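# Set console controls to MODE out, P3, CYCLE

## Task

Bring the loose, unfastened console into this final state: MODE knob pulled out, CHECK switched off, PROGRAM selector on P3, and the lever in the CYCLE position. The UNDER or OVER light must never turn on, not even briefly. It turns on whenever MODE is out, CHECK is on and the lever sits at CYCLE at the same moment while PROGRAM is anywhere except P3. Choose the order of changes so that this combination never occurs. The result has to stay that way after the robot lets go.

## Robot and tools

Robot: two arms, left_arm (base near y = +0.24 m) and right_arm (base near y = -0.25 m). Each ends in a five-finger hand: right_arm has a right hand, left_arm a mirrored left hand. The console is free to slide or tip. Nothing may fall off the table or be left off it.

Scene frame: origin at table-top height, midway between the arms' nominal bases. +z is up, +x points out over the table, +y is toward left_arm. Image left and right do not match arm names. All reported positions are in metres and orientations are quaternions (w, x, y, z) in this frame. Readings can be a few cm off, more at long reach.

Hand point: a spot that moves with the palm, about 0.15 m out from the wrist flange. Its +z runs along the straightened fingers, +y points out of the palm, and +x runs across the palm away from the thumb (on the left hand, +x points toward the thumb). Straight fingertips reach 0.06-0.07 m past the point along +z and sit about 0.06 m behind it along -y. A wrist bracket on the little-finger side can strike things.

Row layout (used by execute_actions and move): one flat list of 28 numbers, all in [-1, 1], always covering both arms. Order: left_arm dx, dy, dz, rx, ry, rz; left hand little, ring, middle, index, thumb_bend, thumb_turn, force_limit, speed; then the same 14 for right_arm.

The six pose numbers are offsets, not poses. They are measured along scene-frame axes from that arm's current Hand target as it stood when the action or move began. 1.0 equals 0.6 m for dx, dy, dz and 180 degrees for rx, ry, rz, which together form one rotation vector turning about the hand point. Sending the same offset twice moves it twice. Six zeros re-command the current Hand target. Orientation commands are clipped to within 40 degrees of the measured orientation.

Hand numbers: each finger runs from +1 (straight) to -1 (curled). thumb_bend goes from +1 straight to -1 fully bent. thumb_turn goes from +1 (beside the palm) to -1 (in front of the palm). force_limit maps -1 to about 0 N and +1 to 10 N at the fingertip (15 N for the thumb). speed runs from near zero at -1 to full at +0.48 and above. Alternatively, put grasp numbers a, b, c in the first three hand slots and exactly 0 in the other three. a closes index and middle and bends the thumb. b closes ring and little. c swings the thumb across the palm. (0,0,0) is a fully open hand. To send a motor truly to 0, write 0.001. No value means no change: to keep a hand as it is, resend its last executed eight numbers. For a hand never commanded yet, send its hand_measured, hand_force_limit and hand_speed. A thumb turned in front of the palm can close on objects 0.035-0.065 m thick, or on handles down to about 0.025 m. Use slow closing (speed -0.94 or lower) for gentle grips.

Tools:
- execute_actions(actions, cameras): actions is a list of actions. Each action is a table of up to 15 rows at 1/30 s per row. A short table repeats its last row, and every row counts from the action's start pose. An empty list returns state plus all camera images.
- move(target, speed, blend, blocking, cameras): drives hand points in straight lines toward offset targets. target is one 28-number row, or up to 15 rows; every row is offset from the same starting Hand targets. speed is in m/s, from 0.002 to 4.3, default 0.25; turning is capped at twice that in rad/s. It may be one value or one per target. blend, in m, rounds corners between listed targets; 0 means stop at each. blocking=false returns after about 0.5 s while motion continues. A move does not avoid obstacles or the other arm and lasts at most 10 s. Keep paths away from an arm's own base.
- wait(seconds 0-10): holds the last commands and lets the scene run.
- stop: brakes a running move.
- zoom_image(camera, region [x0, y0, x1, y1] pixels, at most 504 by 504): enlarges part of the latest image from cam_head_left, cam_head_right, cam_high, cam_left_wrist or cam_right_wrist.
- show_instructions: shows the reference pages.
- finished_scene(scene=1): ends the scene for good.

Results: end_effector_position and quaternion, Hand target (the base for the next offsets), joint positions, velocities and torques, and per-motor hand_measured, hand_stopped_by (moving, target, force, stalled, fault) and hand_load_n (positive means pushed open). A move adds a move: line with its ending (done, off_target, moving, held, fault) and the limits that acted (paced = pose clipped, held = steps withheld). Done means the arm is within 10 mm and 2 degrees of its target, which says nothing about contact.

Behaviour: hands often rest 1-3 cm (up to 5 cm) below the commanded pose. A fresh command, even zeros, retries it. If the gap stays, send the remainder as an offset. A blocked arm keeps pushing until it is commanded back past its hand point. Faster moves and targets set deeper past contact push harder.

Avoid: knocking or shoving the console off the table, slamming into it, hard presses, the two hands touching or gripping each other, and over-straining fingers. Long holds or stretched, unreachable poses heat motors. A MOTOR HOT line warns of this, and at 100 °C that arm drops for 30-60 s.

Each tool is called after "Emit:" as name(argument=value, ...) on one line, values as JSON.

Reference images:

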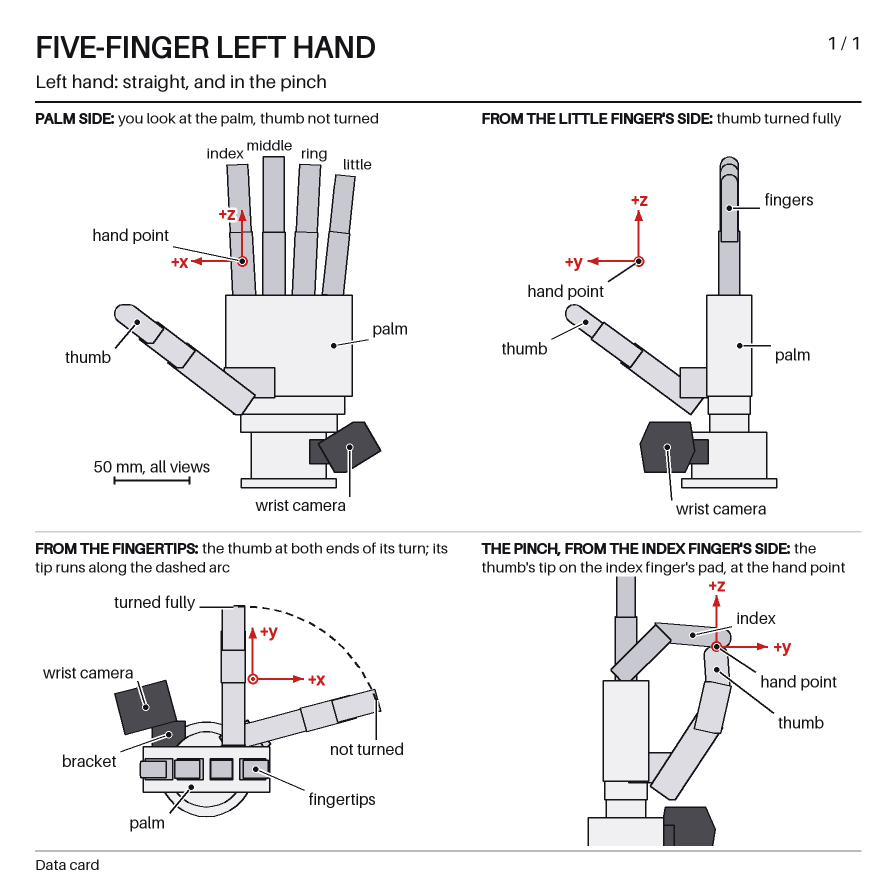

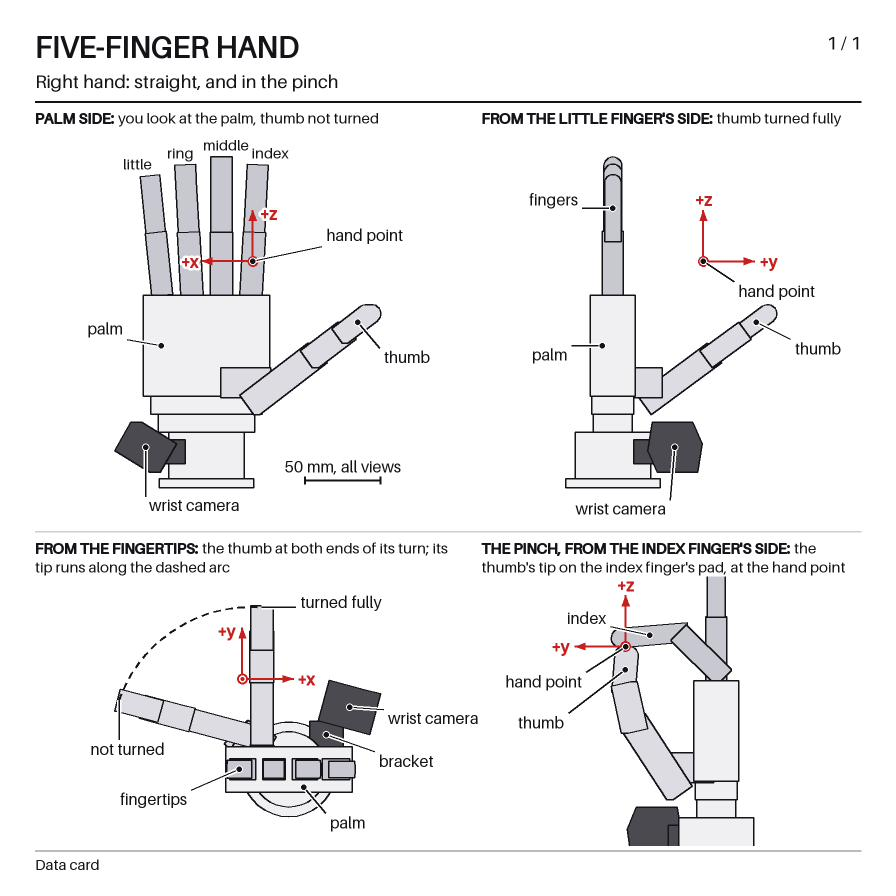

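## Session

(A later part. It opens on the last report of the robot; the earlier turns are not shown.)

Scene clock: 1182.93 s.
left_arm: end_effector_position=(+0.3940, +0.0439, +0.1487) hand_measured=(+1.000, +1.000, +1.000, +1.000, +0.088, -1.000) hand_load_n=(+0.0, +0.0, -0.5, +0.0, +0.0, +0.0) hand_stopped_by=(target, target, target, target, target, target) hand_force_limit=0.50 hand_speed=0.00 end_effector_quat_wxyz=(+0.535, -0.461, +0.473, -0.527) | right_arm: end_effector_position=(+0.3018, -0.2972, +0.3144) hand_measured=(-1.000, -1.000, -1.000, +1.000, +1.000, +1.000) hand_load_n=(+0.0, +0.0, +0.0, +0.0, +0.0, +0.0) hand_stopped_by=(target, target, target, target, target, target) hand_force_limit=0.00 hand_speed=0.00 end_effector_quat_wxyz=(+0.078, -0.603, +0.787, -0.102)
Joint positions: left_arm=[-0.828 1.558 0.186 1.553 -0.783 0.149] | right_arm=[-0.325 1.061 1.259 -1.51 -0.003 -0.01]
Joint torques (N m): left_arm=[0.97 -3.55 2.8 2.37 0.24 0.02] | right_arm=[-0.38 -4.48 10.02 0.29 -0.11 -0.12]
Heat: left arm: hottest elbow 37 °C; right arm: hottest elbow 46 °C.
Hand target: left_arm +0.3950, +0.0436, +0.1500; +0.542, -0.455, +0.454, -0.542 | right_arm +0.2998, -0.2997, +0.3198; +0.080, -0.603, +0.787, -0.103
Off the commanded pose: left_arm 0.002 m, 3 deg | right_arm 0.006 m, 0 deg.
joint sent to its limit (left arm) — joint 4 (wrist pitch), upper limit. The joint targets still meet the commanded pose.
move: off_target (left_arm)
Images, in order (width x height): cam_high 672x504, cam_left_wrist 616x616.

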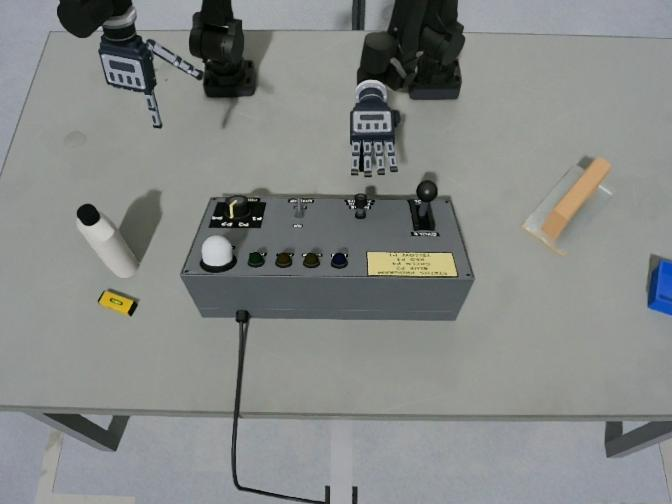

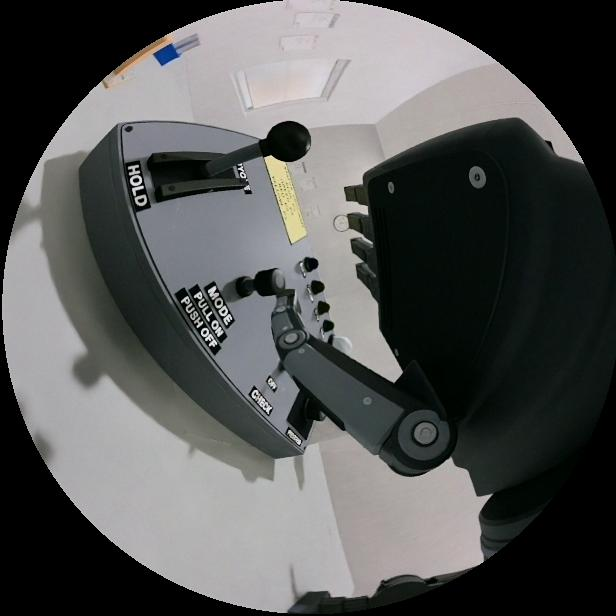

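Emit:
move(target=[0.0167,0,-0.0583,0,0,0, 1,1,1,1,0.0875,-1, 0.5,0, 0,0,0,0,0,0, -1,-1,-1,1,1,1, 0,0], speed=0.06, cameras=["cam_high","cam_left_wrist"])

Emit:
zoom_image(camera="cam_left_wrist", region=[180, 200, 380, 400])

Scene clock: 1190.70 s.
left_arm: end_effector_position=(+0.3960, +0.0438, +0.1097) hand_measured=(+1.000, +1.000, +1.000, +1.000, +0.088, -1.000) hand_load_n=(+0.0, +0.0, +0.0, +0.0, +0.0, +0.0) hand_stopped_by=(target, target, target, target, target, target) hand_force_limit=0.50 hand_speed=0.00 end_effector_quat_wxyz=(+0.518, -0.473, +0.500, -0.508) | right_arm: end_effector_position=(+0.3018, -0.2972, +0.3144) hand_measured=(-1.000, -1.000, -1.000, +1.000, +1.000, +1.000) hand_load_n=(+0.0, +0.0, +0.0, -0.5, +0.0, +0.0) hand_stopped_by=(target, target, target, target, target, target) hand_force_limit=0.00 hand_speed=0.00 end_effector_quat_wxyz=(+0.078, -0.603, +0.787, -0.102)
Joint positions: left_arm=[-0.808 1.673 0.192 1.553 -0.758 0.088] | right_arm=[-0.325 1.061 1.259 -1.51 -0.003 -0.01]
Joint torques (N m): left_arm=[1.55 -3.78 3.81 2.06 0.23 0.05] | right_arm=[-0.15 -4.89 9.99 0.29 -0.11 -0.14]
Heat: left arm: hottest elbow 37 °C; right arm: hottest elbow 46 °C.
Hand target: left_arm +0.4051, +0.0436, +0.1151; +0.542, -0.455, +0.454, -0.542 | right_arm +0.2998, -0.2997, +0.3198; +0.080, -0.603, +0.787, -0.103
Off the commanded pose: left_arm 0.010 m, 7 deg | right_arm 0.006 m, 0 deg.
joint sent to its limit (left arm) — joint 4 (wrist pitch), upper limit. The joint targets are off in orientation, not in position.
move: off_target (left_arm)
Images, in order (width x height): cam_high 672x504, cam_left_wrist 616x616.

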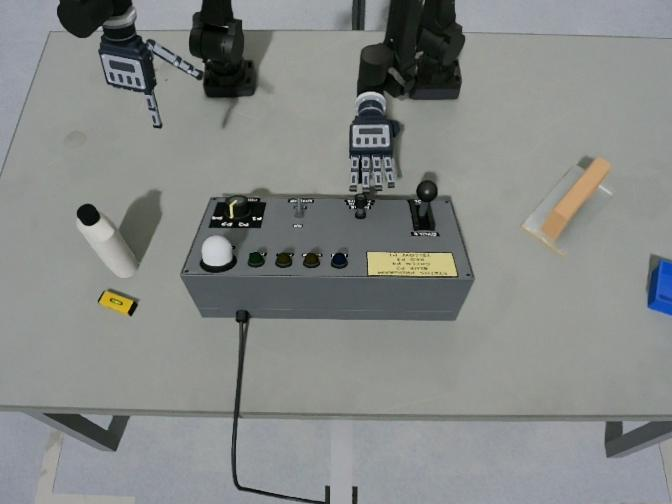

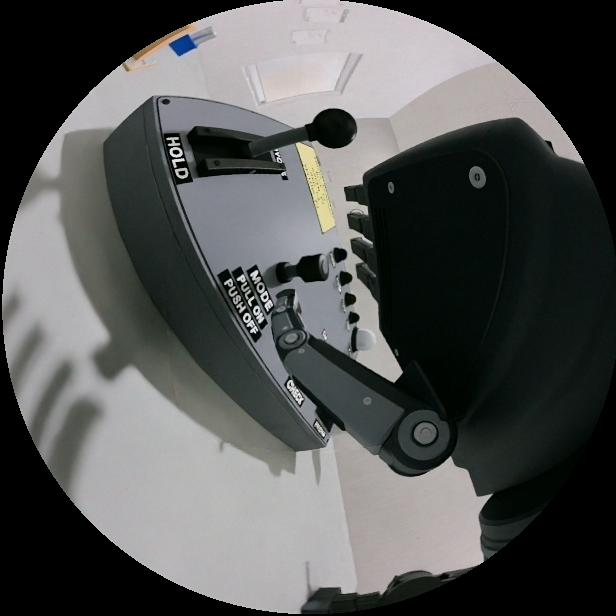

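Scaled by 2.520 from the camera's 616x616 image, which has a finer 880x880 frame.

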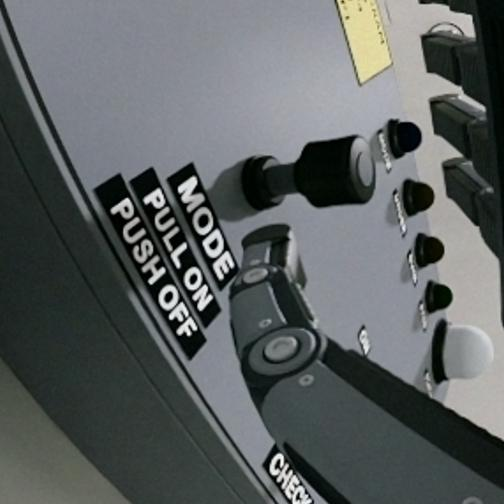

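Emit:
move(target=[0.063,0.0,0.0015,0,0,0, 1,1,1,1,0.0875,-1, 0.5,0, 0,0,0,0,0,0, -1,-1,-1,1,1,1, 0,0], speed=0.05, cameras=["cam_high","cam_left_wrist"])

Emit:
zoom_image(camera="cam_left_wrist", region=[180, 200, 380, 400])

Emit:
zoom_image(camera="cam_high", region=[330, 140, 450, 240])

Scene clock: 1205.40 s.
left_arm: end_effector_position=(+0.4329, +0.0428, +0.1103) hand_measured=(+1.000, +1.000, +1.000, +1.000, +0.088, -1.000) hand_load_n=(+0.0, +0.0, -0.5, +0.0, +0.0, +0.0) hand_stopped_by=(target, target, target, target, target, target) hand_force_limit=0.50 hand_speed=0.00 end_effector_quat_wxyz=(+0.522, -0.470, +0.492, -0.515) | right_arm: end_effector_position=(+0.3018, -0.2972, +0.3144) hand_measured=(-1.000, -1.000, -1.000, +1.000, +1.000, +1.000) hand_load_n=(+0.0, +0.0, +0.0, +0.0, +0.0, +0.0) hand_stopped_by=(target, target, target, target, target, target) hand_force_limit=0.00 hand_speed=0.00 end_effector_quat_wxyz=(+0.078, -0.603, +0.787, -0.102)
Joint positions: left_arm=[-0.715 1.725 0.266 1.553 -0.665 0.088] | right_arm=[-0.325 1.061 1.259 -1.51 -0.003 -0.01]
Joint torques (N m): left_arm=[1.32 -4.42 3.92 2.1 0.24 0.02] | right_arm=[-0.15 -4.19 10.13 0.38 -0.12 -0.16]
Heat: left arm: hottest elbow 36 °C; right arm: hottest elbow 46 °C.
Hand target: left_arm +0.4429, +0.0438, +0.1159; +0.542, -0.455, +0.454, -0.542 | right_arm +0.2998, -0.2997, +0.3198; +0.080, -0.603, +0.787, -0.103
Off the commanded pose: left_arm 0.011 m, 6 deg | right_arm 0.006 m, 0 deg.
joint sent to its limit (left arm) — joint 4 (wrist pitch), upper limit. The joint targets are off in orientation, not in position.
move: off_target (left_arm)
Images, in order (width x height): cam_high 672x504, cam_left_wrist 616x616.

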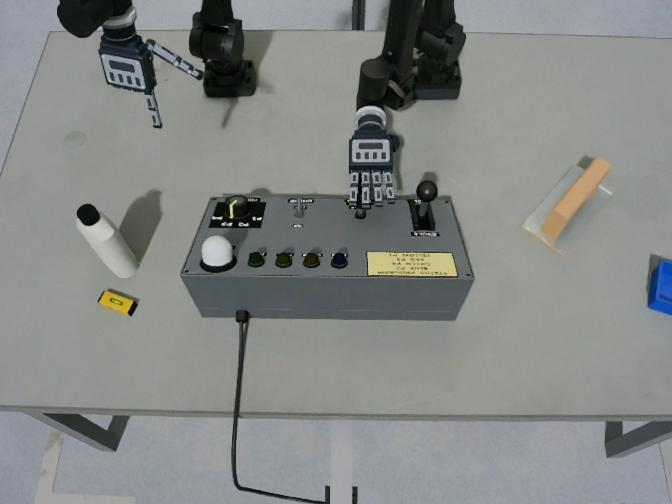

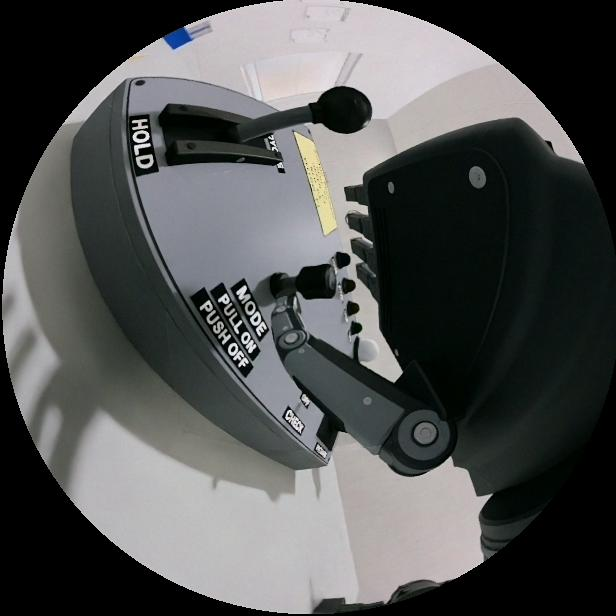

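Scaled by 2.520 from the camera's 616x616 image, which has a finer 880x880 frame.

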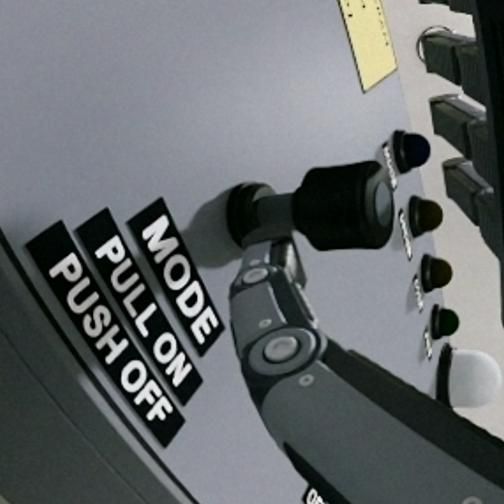

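Scaled by 4.200.

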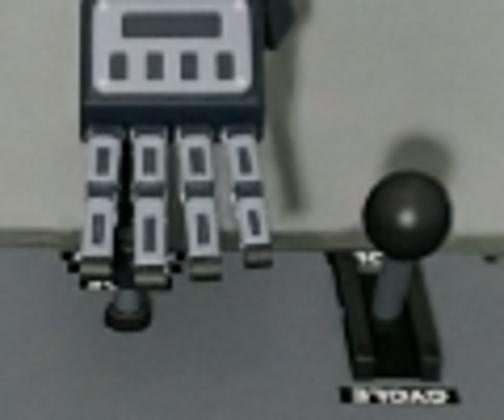

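Emit:
move(target=[0.0267,0.0015,0.005,0,0,0, 1,1,1,1,0.0875,-1, 0.5,0, 0,0,0,0,0,0, -1,-1,-1,1,1,1, 0,0], speed=0.03, cameras=["cam_high","cam_left_wrist"])

Emit:
zoom_image(camera="cam_left_wrist", region=[180, 200, 380, 400])

Emit:
zoom_image(camera="cam_high", region=[330, 140, 450, 240])

Scene clock: 1228.10 s.
left_arm: end_effector_position=(+0.4478, +0.0431, +0.1122) hand_measured=(+1.000, +1.000, +1.000, +1.000, +0.088, -1.000) hand_load_n=(+0.0, +0.0, +0.0, +0.0, +0.0, +0.0) hand_stopped_by=(target, target, target, target, target, target) hand_force_limit=0.50 hand_speed=0.00 end_effector_quat_wxyz=(+0.523, -0.468, +0.488, -0.519) | right_arm: end_effector_position=(+0.3018, -0.2972, +0.3144) hand_measured=(-1.000, -1.000, -1.000, +1.000, +1.000, +1.000) hand_load_n=(+0.0, +0.0, +0.0, +0.0, +0.0, +0.0) hand_stopped_by=(target, target, target, target, target, target) hand_force_limit=0.00 hand_speed=0.00 end_effector_quat_wxyz=(+0.078, -0.603, +0.787, -0.102)
Joint positions: left_arm=[-0.679 1.742 0.295 1.553 -0.627 0.088] | right_arm=[-0.325 1.061 1.259 -1.51 -0.003 -0.01]
Joint torques (N m): left_arm=[2.26 -4.89 4.41 2.21 0.16 0.08] | right_arm=[-0.21 -4.42 10 0.25 -0.11 -0.15]
Heat: left arm: hottest elbow 36 °C; right arm: hottest elbow 46 °C.
Hand target: left_arm +0.4588, +0.0447, +0.1188; +0.542, -0.455, +0.454, -0.542 | right_arm +0.2998, -0.2997, +0.3198; +0.080, -0.603, +0.787, -0.103
Off the commanded pose: left_arm 0.013 m, 5 deg | right_arm 0.006 m, 0 deg.
joint sent to its limit (left arm) — joint 4 (wrist pitch), upper limit. The joint targets are off in orientation, not in position.
move: off_target (left_arm)
Images, in order (width x height): cam_high 672x504, cam_left_wrist 616x616.

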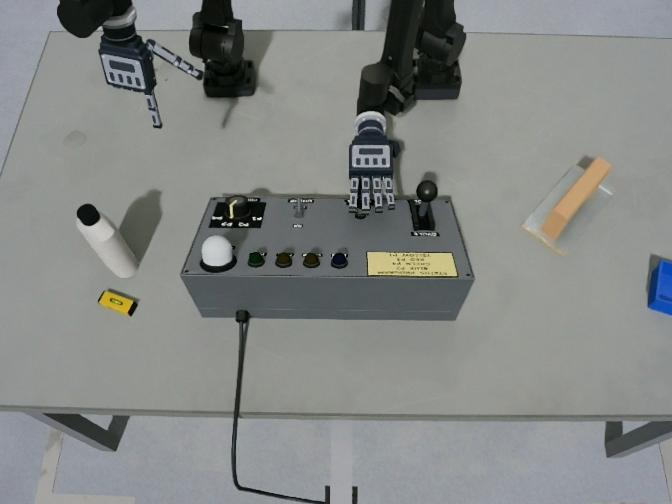

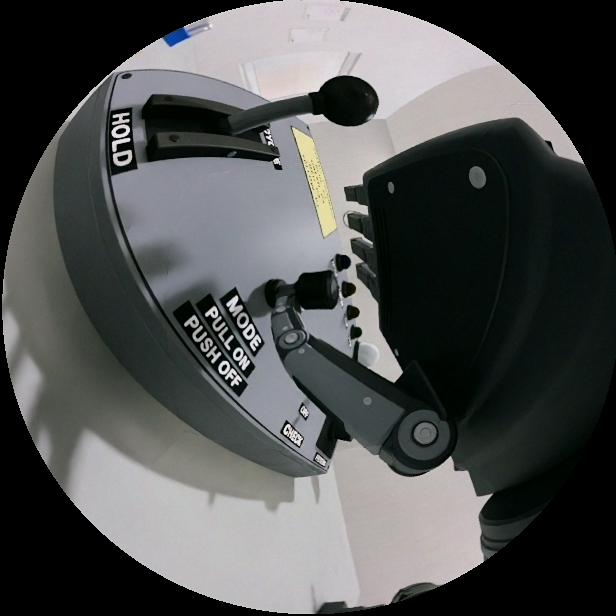

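Scaled by 2.520 from the camera's 616x616 image, which has a finer 880x880 frame.

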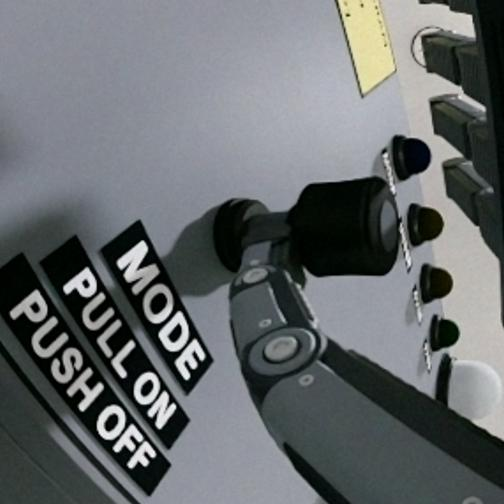

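Scaled by 4.200.

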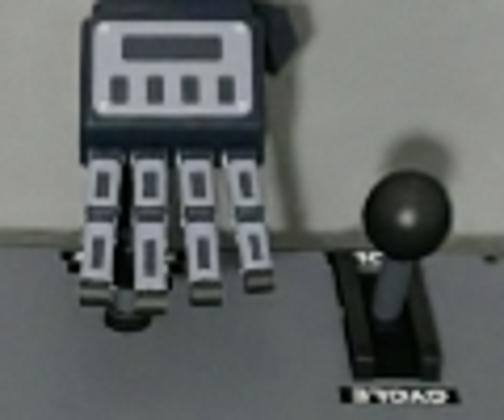

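Emit:
move(target=[0.003,0.0,0.0,0,0,0, 1,1,-0.35,-0.5,0.0875,-1, 0.4,-0.7, 0,0,0,0,0,0, -1,-1,-1,1,1,1, 0,0], speed=0.03, cameras=["cam_high","cam_left_wrist"])

Emit:
zoom_image(camera="cam_left_wrist", region=[180, 200, 380, 400])

Emit:
zoom_image(camera="cam_high", region=[330, 140, 450, 240])

Scene clock: 1235.57 s.
left_arm: end_effector_position=(+0.4550, +0.0428, +0.1134) hand_measured=(+1.000, +1.000, +0.036, -0.074, +0.090, -1.000) hand_load_n=(+0.0, +0.0, +0.0, +10.5, +10.5, -2.5) hand_stopped_by=(target, target, force, force, target, target) hand_force_limit=0.40 hand_speed=-0.70 end_effector_quat_wxyz=(+0.525, -0.468, +0.484, -0.520) | right_arm: end_effector_position=(+0.3018, -0.2972, +0.3144) hand_measured=(-1.000, -1.000, -1.000, +1.000, +1.000, +1.000) hand_load_n=(+0.0, +0.0, +0.0, +0.0, +0.0, -0.5) hand_stopped_by=(target, target, target, target, target, target) hand_force_limit=0.00 hand_speed=0.00 end_effector_quat_wxyz=(+0.078, -0.603, +0.787, -0.102)
Joint positions: left_arm=[-0.668 1.751 0.312 1.553 -0.622 0.088] | right_arm=[-0.325 1.061 1.259 -1.51 -0.003 -0.01]
Joint torques (N m): left_arm=[0.62 -5.13 3.3 2.33 0.15 0.06] | right_arm=[-0.32 -4.66 9.98 0.29 -0.11 -0.16]
Heat: left arm: hottest elbow 36 °C; right arm: hottest elbow 46 °C.
Hand target: left_arm +0.4607, +0.0447, +0.1189; +0.542, -0.455, +0.454, -0.542 | right_arm +0.2998, -0.2997, +0.3198; +0.080, -0.603, +0.787, -0.103
Off the commanded pose: left_arm 0.008 m, 5 deg | right_arm 0.006 m, 0 deg.
joint sent to its limit (left arm) — joint 4 (wrist pitch), upper limit. The joint targets are off in orientation, not in position.
move: off_target (left_arm)
Images, in order (width x height): cam_high 672x504, cam_left_wrist 616x616.

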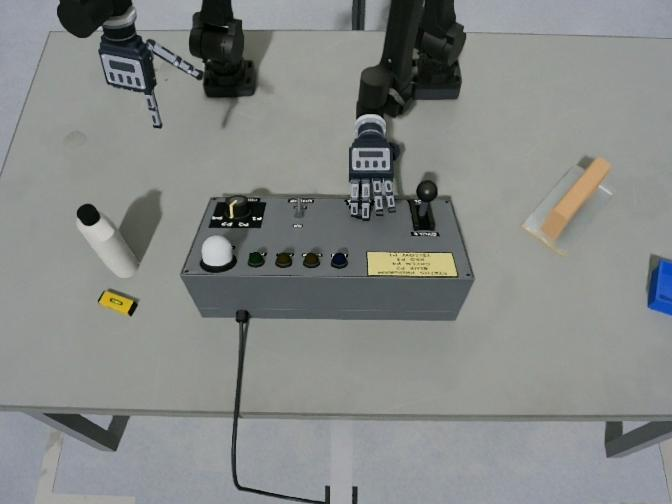

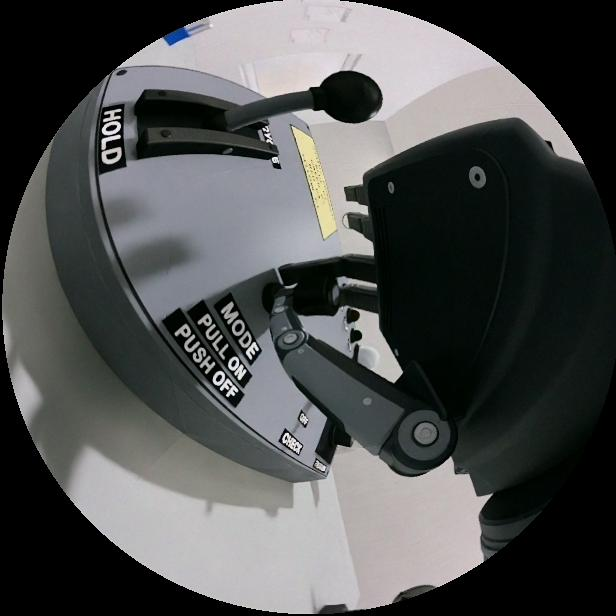

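Scaled by 2.520 from the camera's 616x616 image, which has a finer 880x880 frame.

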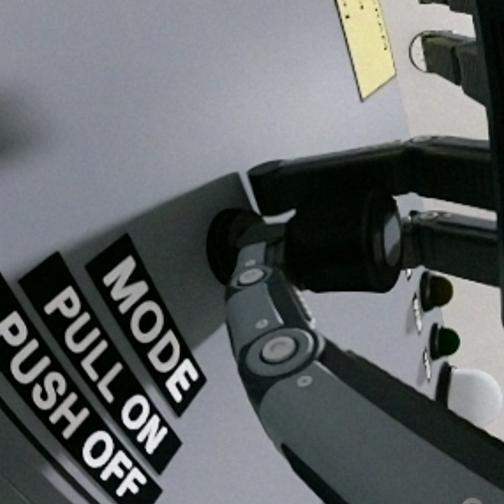

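Scaled by 4.200.

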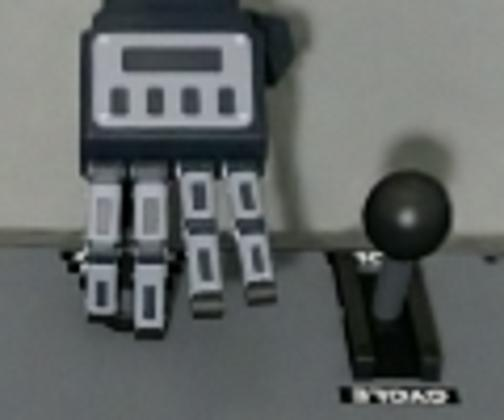

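Emit:
move(target=[-0.012,0.0,0.032,0,0,0, 1,1,-0.35,-0.5,0.0875,-1, 0.4,-0.7, 0,0,0,0,0,0, -1,-1,-1,1,1,1, 0,0], speed=0.02, cameras=["cam_high","cam_left_wrist"])

Emit:
zoom_image(camera="cam_left_wrist", region=[180, 200, 380, 400])

Emit:
zoom_image(camera="cam_high", region=[330, 140, 450, 240])

Scene clock: 1244.63 s.
left_arm: end_effector_position=(+0.4552, +0.0437, +0.1142) hand_measured=(+1.000, +1.000, +0.036, -0.074, +0.092, -1.000) hand_load_n=(+0.0, +0.0, +0.0, +10.0, +13.0, -1.5) hand_stopped_by=(target, target, force, force, target, target) hand_force_limit=0.40 hand_speed=-0.70 end_effector_quat_wxyz=(+0.527, -0.468, +0.485, -0.518) | right_arm: end_effector_position=(+0.3018, -0.2972, +0.3144) hand_measured=(-1.000, -1.000, -1.000, +1.000, +1.000, +1.000) hand_load_n=(+0.0, +0.0, +0.0, +0.0, +0.0, +0.0) hand_stopped_by=(target, target, target, target, target, target) hand_force_limit=0.00 hand_speed=0.00 end_effector_quat_wxyz=(+0.078, -0.603, +0.787, -0.102)
Joint positions: left_arm=[-0.668 1.746 0.312 1.548 -0.625 0.093] | right_arm=[-0.325 1.061 1.259 -1.51 -0.003 -0.01]
Joint torques (N m): left_arm=[-0.15 -9.29 1.59 2.48 -0.29 0.19] | right_arm=[-0.03 -4.37 10.04 0.29 -0.11 -0.14]
Heat: left arm: hottest elbow 35 °C; right arm: hottest elbow 46 °C.
Hand target: left_arm +0.4535, +0.0448, +0.1380; +0.542, -0.455, +0.454, -0.542 | right_arm +0.2998, -0.2997, +0.3198; +0.080, -0.603, +0.787, -0.103
Off the commanded pose: left_arm 0.024 m, 5 deg | right_arm 0.006 m, 0 deg.
joint sent to its limit (left arm) — joint 4 (wrist pitch), upper limit. The joint targets still meet the commanded pose.
move: off_target (left_arm)
Images, in order (width x height): cam_high 672x504, cam_left_wrist 616x616.

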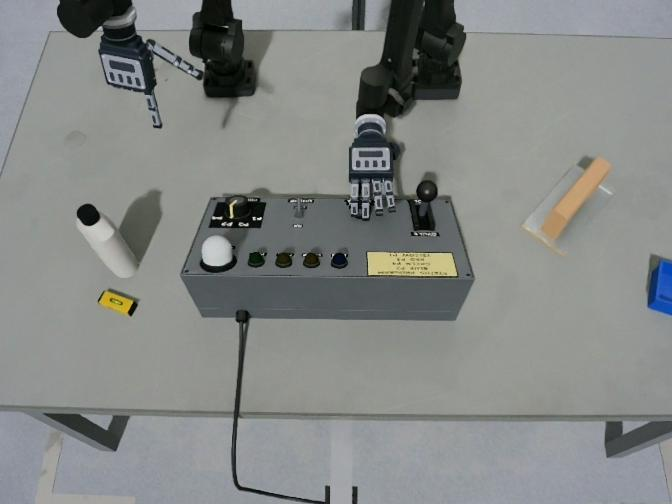

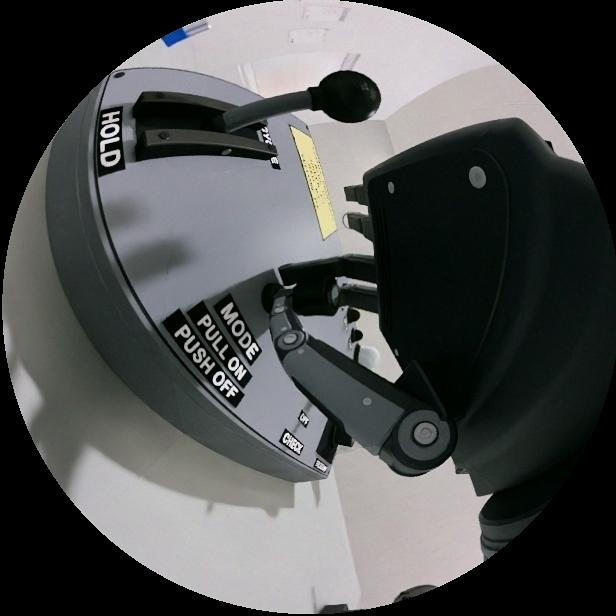

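Scaled by 2.520 from the camera's 616x616 image, which has a finer 880x880 frame.

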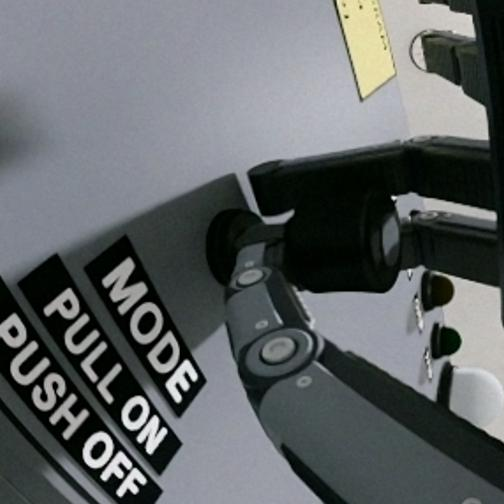

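Scaled by 4.200.

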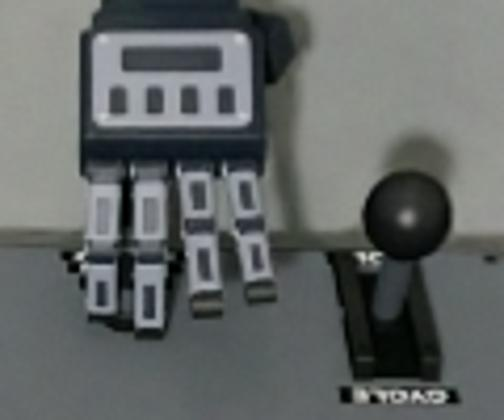

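Emit:
move(target=[-0.010,0.0,0.022,0,0,0, 1,1,-0.35,-0.5,0.0875,-1, 0.4,-0.7, 0,0,0,0,0,0, -1,-1,-1,1,1,1, 0,0], speed=0.02, cameras=["cam_high","cam_left_wrist"])

Emit:
zoom_image(camera="cam_left_wrist", region=[180, 200, 380, 400])

Emit:
zoom_image(camera="cam_high", region=[330, 140, 450, 240])

Scene clock: 1252.33 s.
left_arm: end_effector_position=(+0.4482, +0.0440, +0.1274) hand_measured=(+1.000, +1.000, +0.036, -0.074, +0.092, -1.000) hand_load_n=(+0.0, +0.0, +0.0, +10.0, +11.5, -1.0) hand_stopped_by=(target, target, force, force, target, target) hand_force_limit=0.40 hand_speed=-0.70 end_effector_quat_wxyz=(+0.530, -0.462, +0.480, -0.524) | right_arm: end_effector_position=(+0.3018, -0.2972, +0.3144) hand_measured=(-1.000, -1.000, -1.000, +1.000, +1.000, +1.000) hand_load_n=(+0.0, +0.0, +0.0, +0.0, +0.0, +0.0) hand_stopped_by=(target, target, target, target, target, target) hand_force_limit=0.00 hand_speed=0.00 end_effector_quat_wxyz=(+0.078, -0.603, +0.787, -0.102)
Joint positions: left_arm=[-0.681 1.698 0.293 1.544 -0.632 0.106] | right_arm=[-0.325 1.061 1.259 -1.51 -0.003 -0.01]
Joint torques (N m): left_arm=[-0.67 -8.29 2.48 2.62 -0.34 0.19] | right_arm=[-0.26 -4.54 10.09 0.34 -0.11 -0.13]
Heat: left arm: hottest elbow 35 °C; right arm: hottest elbow 46 °C.
Hand target: left_arm +0.4474, +0.0446, +0.1513; +0.542, -0.455, +0.454, -0.542 | right_arm +0.2998, -0.2997, +0.3198; +0.080, -0.603, +0.787, -0.103
Off the commanded pose: left_arm 0.024 m, 4 deg | right_arm 0.006 m, 0 deg.
joint sent to its limit (left arm) — joint 4 (wrist pitch), upper limit. The joint targets still meet the commanded pose.
move: off_target (left_arm)
Images, in order (width x height): cam_high 672x504, cam_left_wrist 616x616.

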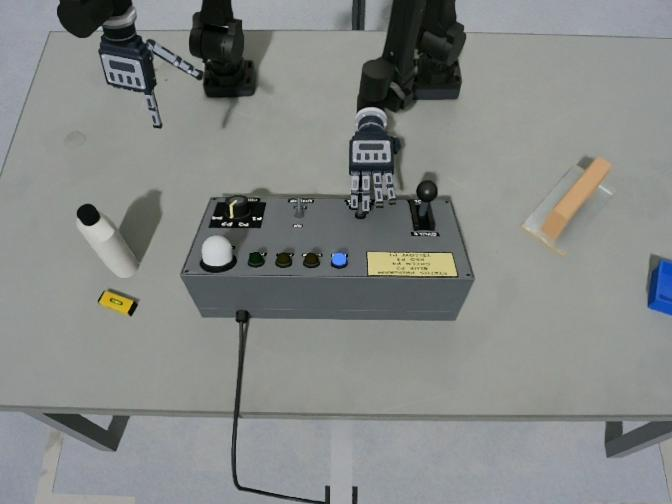

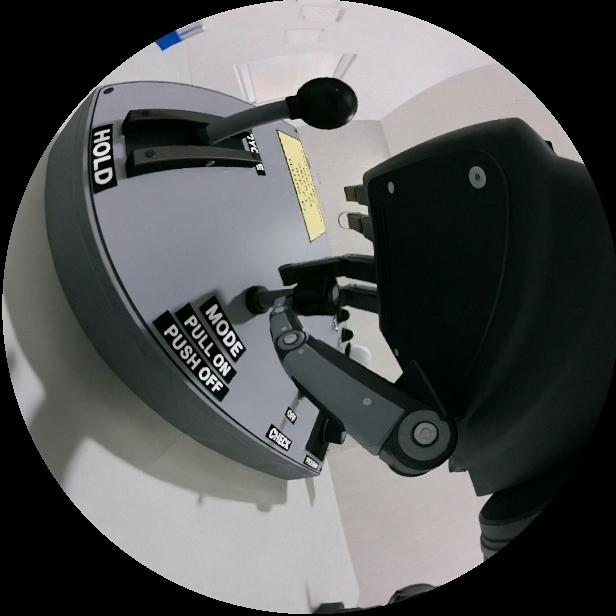

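Scaled by 2.520 from the camera's 616x616 image, which has a finer 880x880 frame.

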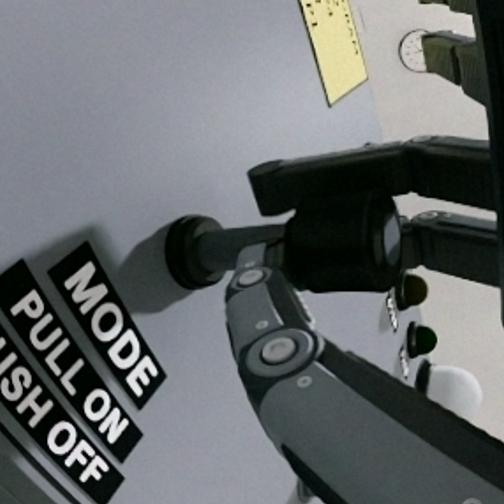

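Scaled by 4.200.

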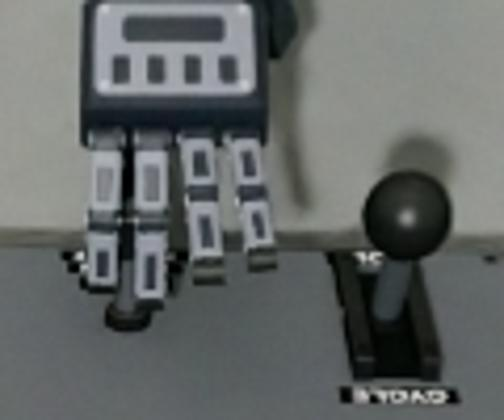

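Emit:
zoom_image(camera="cam_high", region=[180, 185, 370, 285])

Scaled by 2.653.

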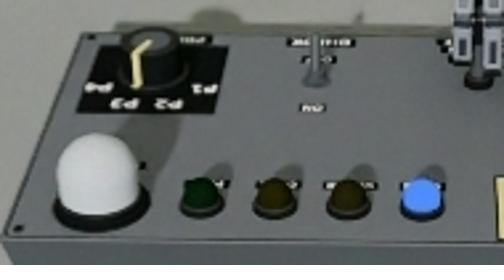

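Emit:
move(target=[[0.0068,0.0,-0.026,0,0,0, 1,1,-0.35,-0.5,0.0875,-1, 0.4,-0.7, 0,0,0,0,0,0, -1,-1,-1,1,1,1, 0,0],[0.0068,0.0,-0.0265,0,0,0, 1,1,0.9,0.9,0.0875,-1, 0.4,-0.5, 0,0,0,0,0,0, -1,-1,-1,1,1,1, 0,0]], speed=0.02, cameras=["cam_high","cam_left_wrist"])

Emit:
zoom_image(camera="cam_left_wrist", region=[180, 200, 380, 400])

Emit:
zoom_image(camera="cam_high", region=[330, 140, 450, 240])

Scene clock: 1275.60 s.
left_arm: end_effector_position=(+0.4480, +0.0443, +0.1263) hand_measured=(+1.000, +1.000, +0.900, +0.900, +0.090, -1.000) hand_load_n=(+0.0, +0.0, +0.0, +0.0, +3.0, +1.0) hand_stopped_by=(target, target, target, target, target, target) hand_force_limit=0.40 hand_speed=-0.50 end_effector_quat_wxyz=(+0.530, -0.463, +0.481, -0.523) | right_arm: end_effector_position=(+0.3018, -0.2972, +0.3144) hand_measured=(-1.000, -1.000, -1.000, +1.000, +1.000, +1.000) hand_load_n=(+0.0, +0.0, +0.0, +0.0, +0.0, +0.0) hand_stopped_by=(target, target, target, target, target, target) hand_force_limit=0.00 hand_speed=0.00 end_effector_quat_wxyz=(+0.078, -0.603, +0.787, -0.102)
Joint positions: left_arm=[-0.681 1.701 0.292 1.544 -0.632 0.106] | right_arm=[-0.325 1.061 1.259 -1.51 -0.003 -0.01]
Joint torques (N m): left_arm=[0.21 -5.71 3.28 2.66 -0.07 0.04] | right_arm=[-0.26 -4.6 10 0.32 -0.1 -0.13]
Heat: left arm: hottest elbow 35 °C; right arm: hottest elbow 46 °C.
Hand target: left_arm +0.4516, +0.0446, +0.1355; +0.542, -0.455, +0.454, -0.542 | right_arm +0.2998, -0.2997, +0.3198; +0.080, -0.603, +0.787, -0.103
Off the commanded pose: left_arm 0.010 m, 4 deg | right_arm 0.006 m, 0 deg.
joint sent to its limit (left arm) — joint 4 (wrist pitch), upper limit. The joint targets still meet the commanded pose.
move: off_target (left_arm); target 2's new numbers were sent with left_arm's hand 0.009 m and 4 deg from that target
Images, in order (width x height): cam_high 672x504, cam_left_wrist 616x616.

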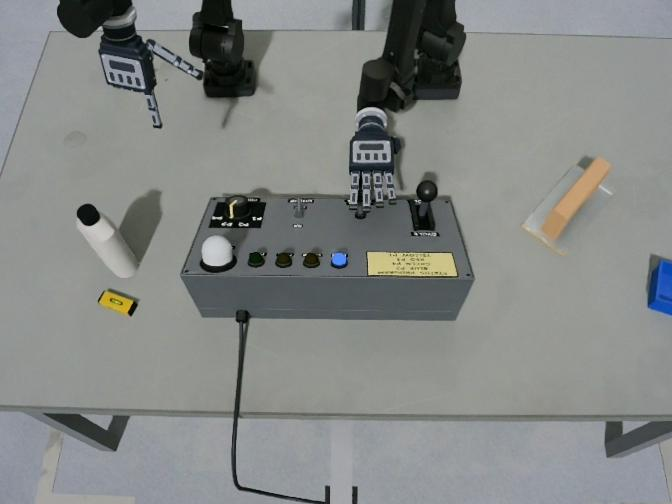

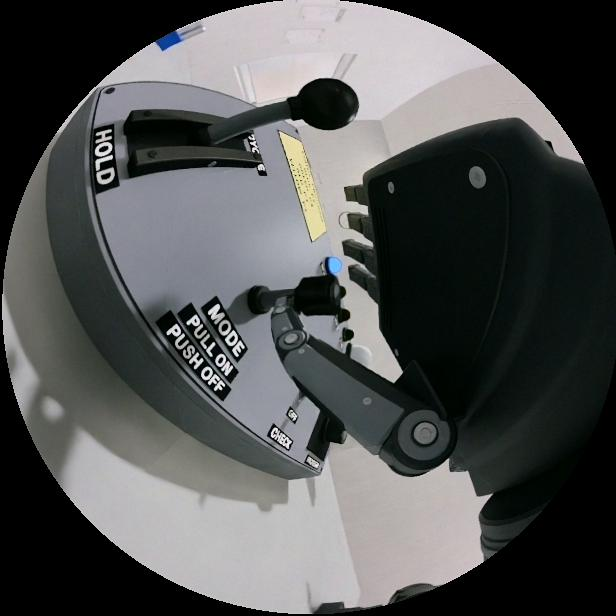

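Scaled by 2.520 from the camera's 616x616 image, which has a finer 880x880 frame.

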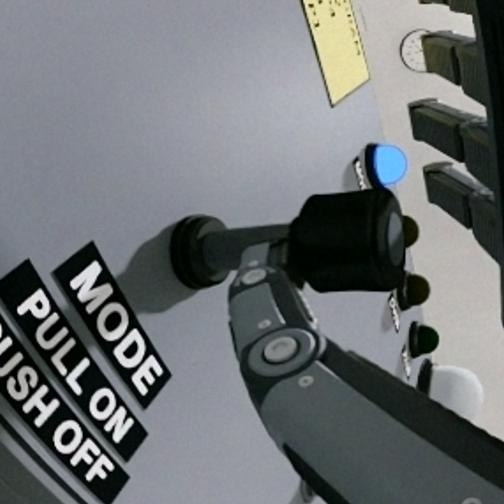

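Scaled by 4.200.

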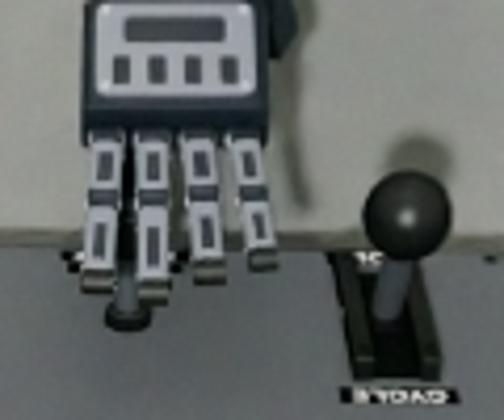

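Emit:
move(target=[[-0.0417,0.0,-0.0225,0,0,0, 1,1,0.9,0.9,0.0875,-1, 0.4,-0.5, 0,0,0,0,0,0, -1,-1,-1,1,1,1, 0,0],[-0.1,0.0,-0.03,0,0,0, 1,1,0.9,0.9,0.0875,-1, 0.4,-0.5, 0,0,0,0,0,0, -1,-1,-1,1,1,1, 0,0]], speed=0.04, blend=0.005, cameras=["cam_high","cam_left_wrist","cam_head_right"])

Emit:
zoom_image(camera="cam_high", region=[180, 140, 480, 330])

Scene clock: 1289.83 s.
left_arm: end_effector_position=(+0.3953, +0.0511, +0.1086) hand_measured=(+1.000, +1.000, +0.900, +0.900, +0.088, -1.000) hand_load_n=(+0.0, +0.0, +0.0, +0.0, +0.0, +0.0) hand_stopped_by=(target, target, target, target, target, target) hand_force_limit=0.40 hand_speed=-0.50 end_effector_quat_wxyz=(+0.525, -0.482, +0.494, -0.499) | right_arm: end_effector_position=(+0.3018, -0.2972, +0.3144) hand_measured=(-1.000, -1.000, -1.000, +1.000, +1.000, +1.000) hand_load_n=(+0.0, +0.0, +0.0, -0.5, +0.0, +0.0) hand_stopped_by=(target, target, target, target, target, target) hand_force_limit=0.00 hand_speed=0.00 end_effector_quat_wxyz=(+0.078, -0.603, +0.787, -0.102)
Joint positions: left_arm=[-0.809 1.671 0.188 1.553 -0.791 0.087] | right_arm=[-0.325 1.061 1.259 -1.51 -0.003 -0.01]
Joint torques (N m): left_arm=[-1.55 -5.83 1.69 2.32 0.05 -0.06] | right_arm=[-0.5 -4.48 10.03 0.35 -0.11 -0.13]
Heat: left arm: hottest elbow 34 °C; right arm: hottest elbow 46 °C.
Hand target: left_arm +0.3915, +0.0446, +0.1173; +0.542, -0.455, +0.454, -0.542 | right_arm +0.2998, -0.2997, +0.3198; +0.080, -0.603, +0.787, -0.103
Off the commanded pose: left_arm 0.012 m, 8 deg | right_arm 0.006 m, 0 deg.
joint sent to its limit (left arm) — joint 4 (wrist pitch), upper limit. The joint targets are off in orientation, not in position.
move: off_target (left_arm)
Images, in order (width x height): cam_head_right 672x504, cam_high 672x504, cam_left_wrist 616x616.

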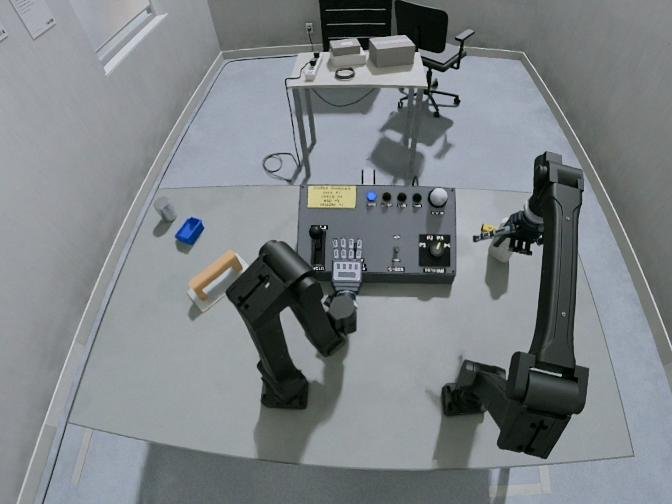

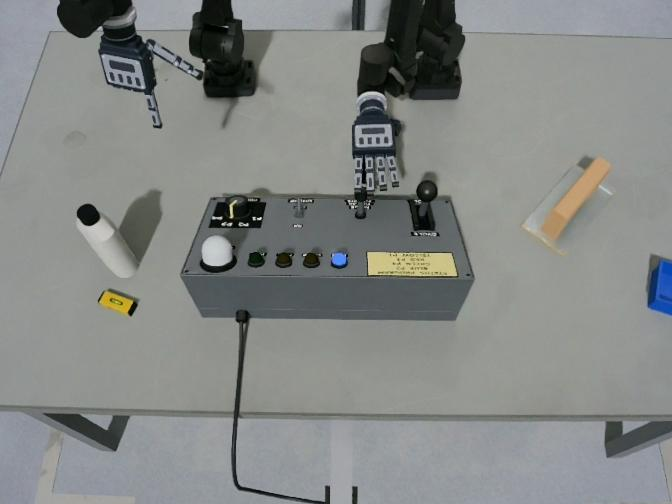

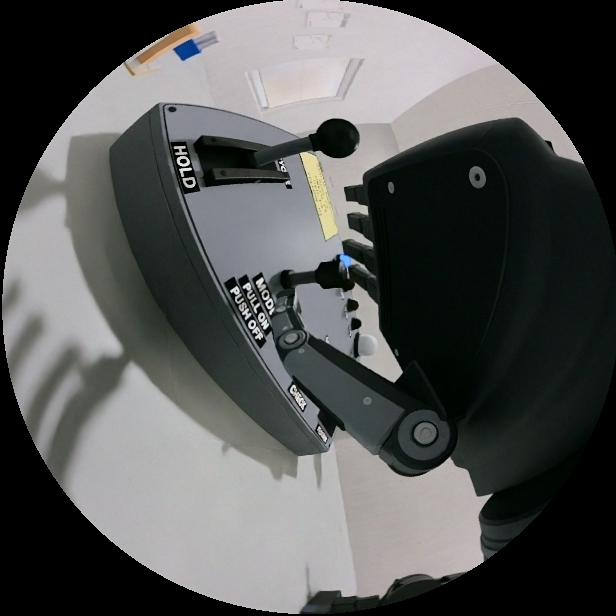

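Scaled by 1.680.

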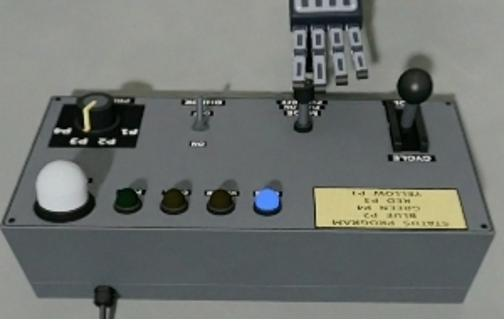

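Emit:
zoom_image(camera="cam_head_right", region=[350, 175, 470, 290])

Emit:
zoom_image(camera="cam_high", region=[190, 185, 290, 275])

Emit:
zoom_image(camera="cam_high", region=[350, 240, 470, 285])

Emit:
zoom_image(camera="cam_high", region=[230, 240, 360, 280])

Scaled by 4.200.

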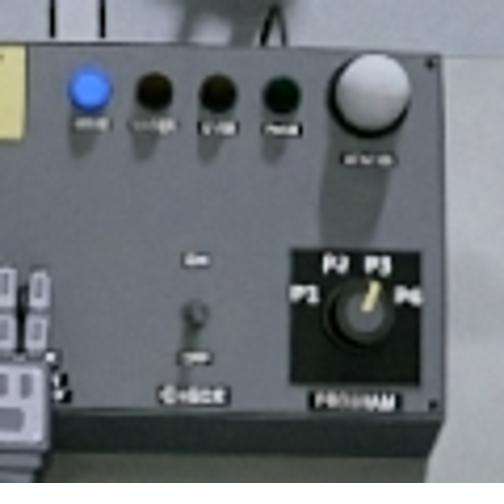

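Scaled by 5.040.

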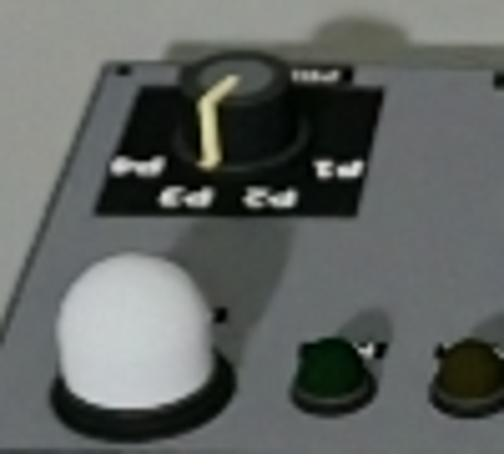

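Scaled by 4.200.

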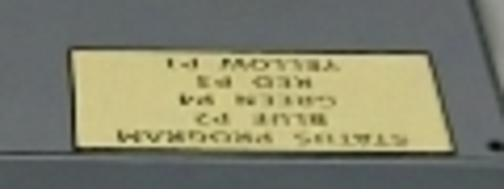

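Scaled by 3.877.

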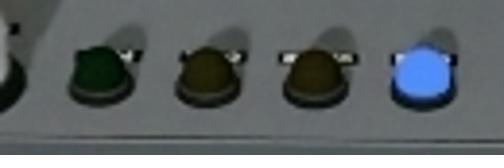

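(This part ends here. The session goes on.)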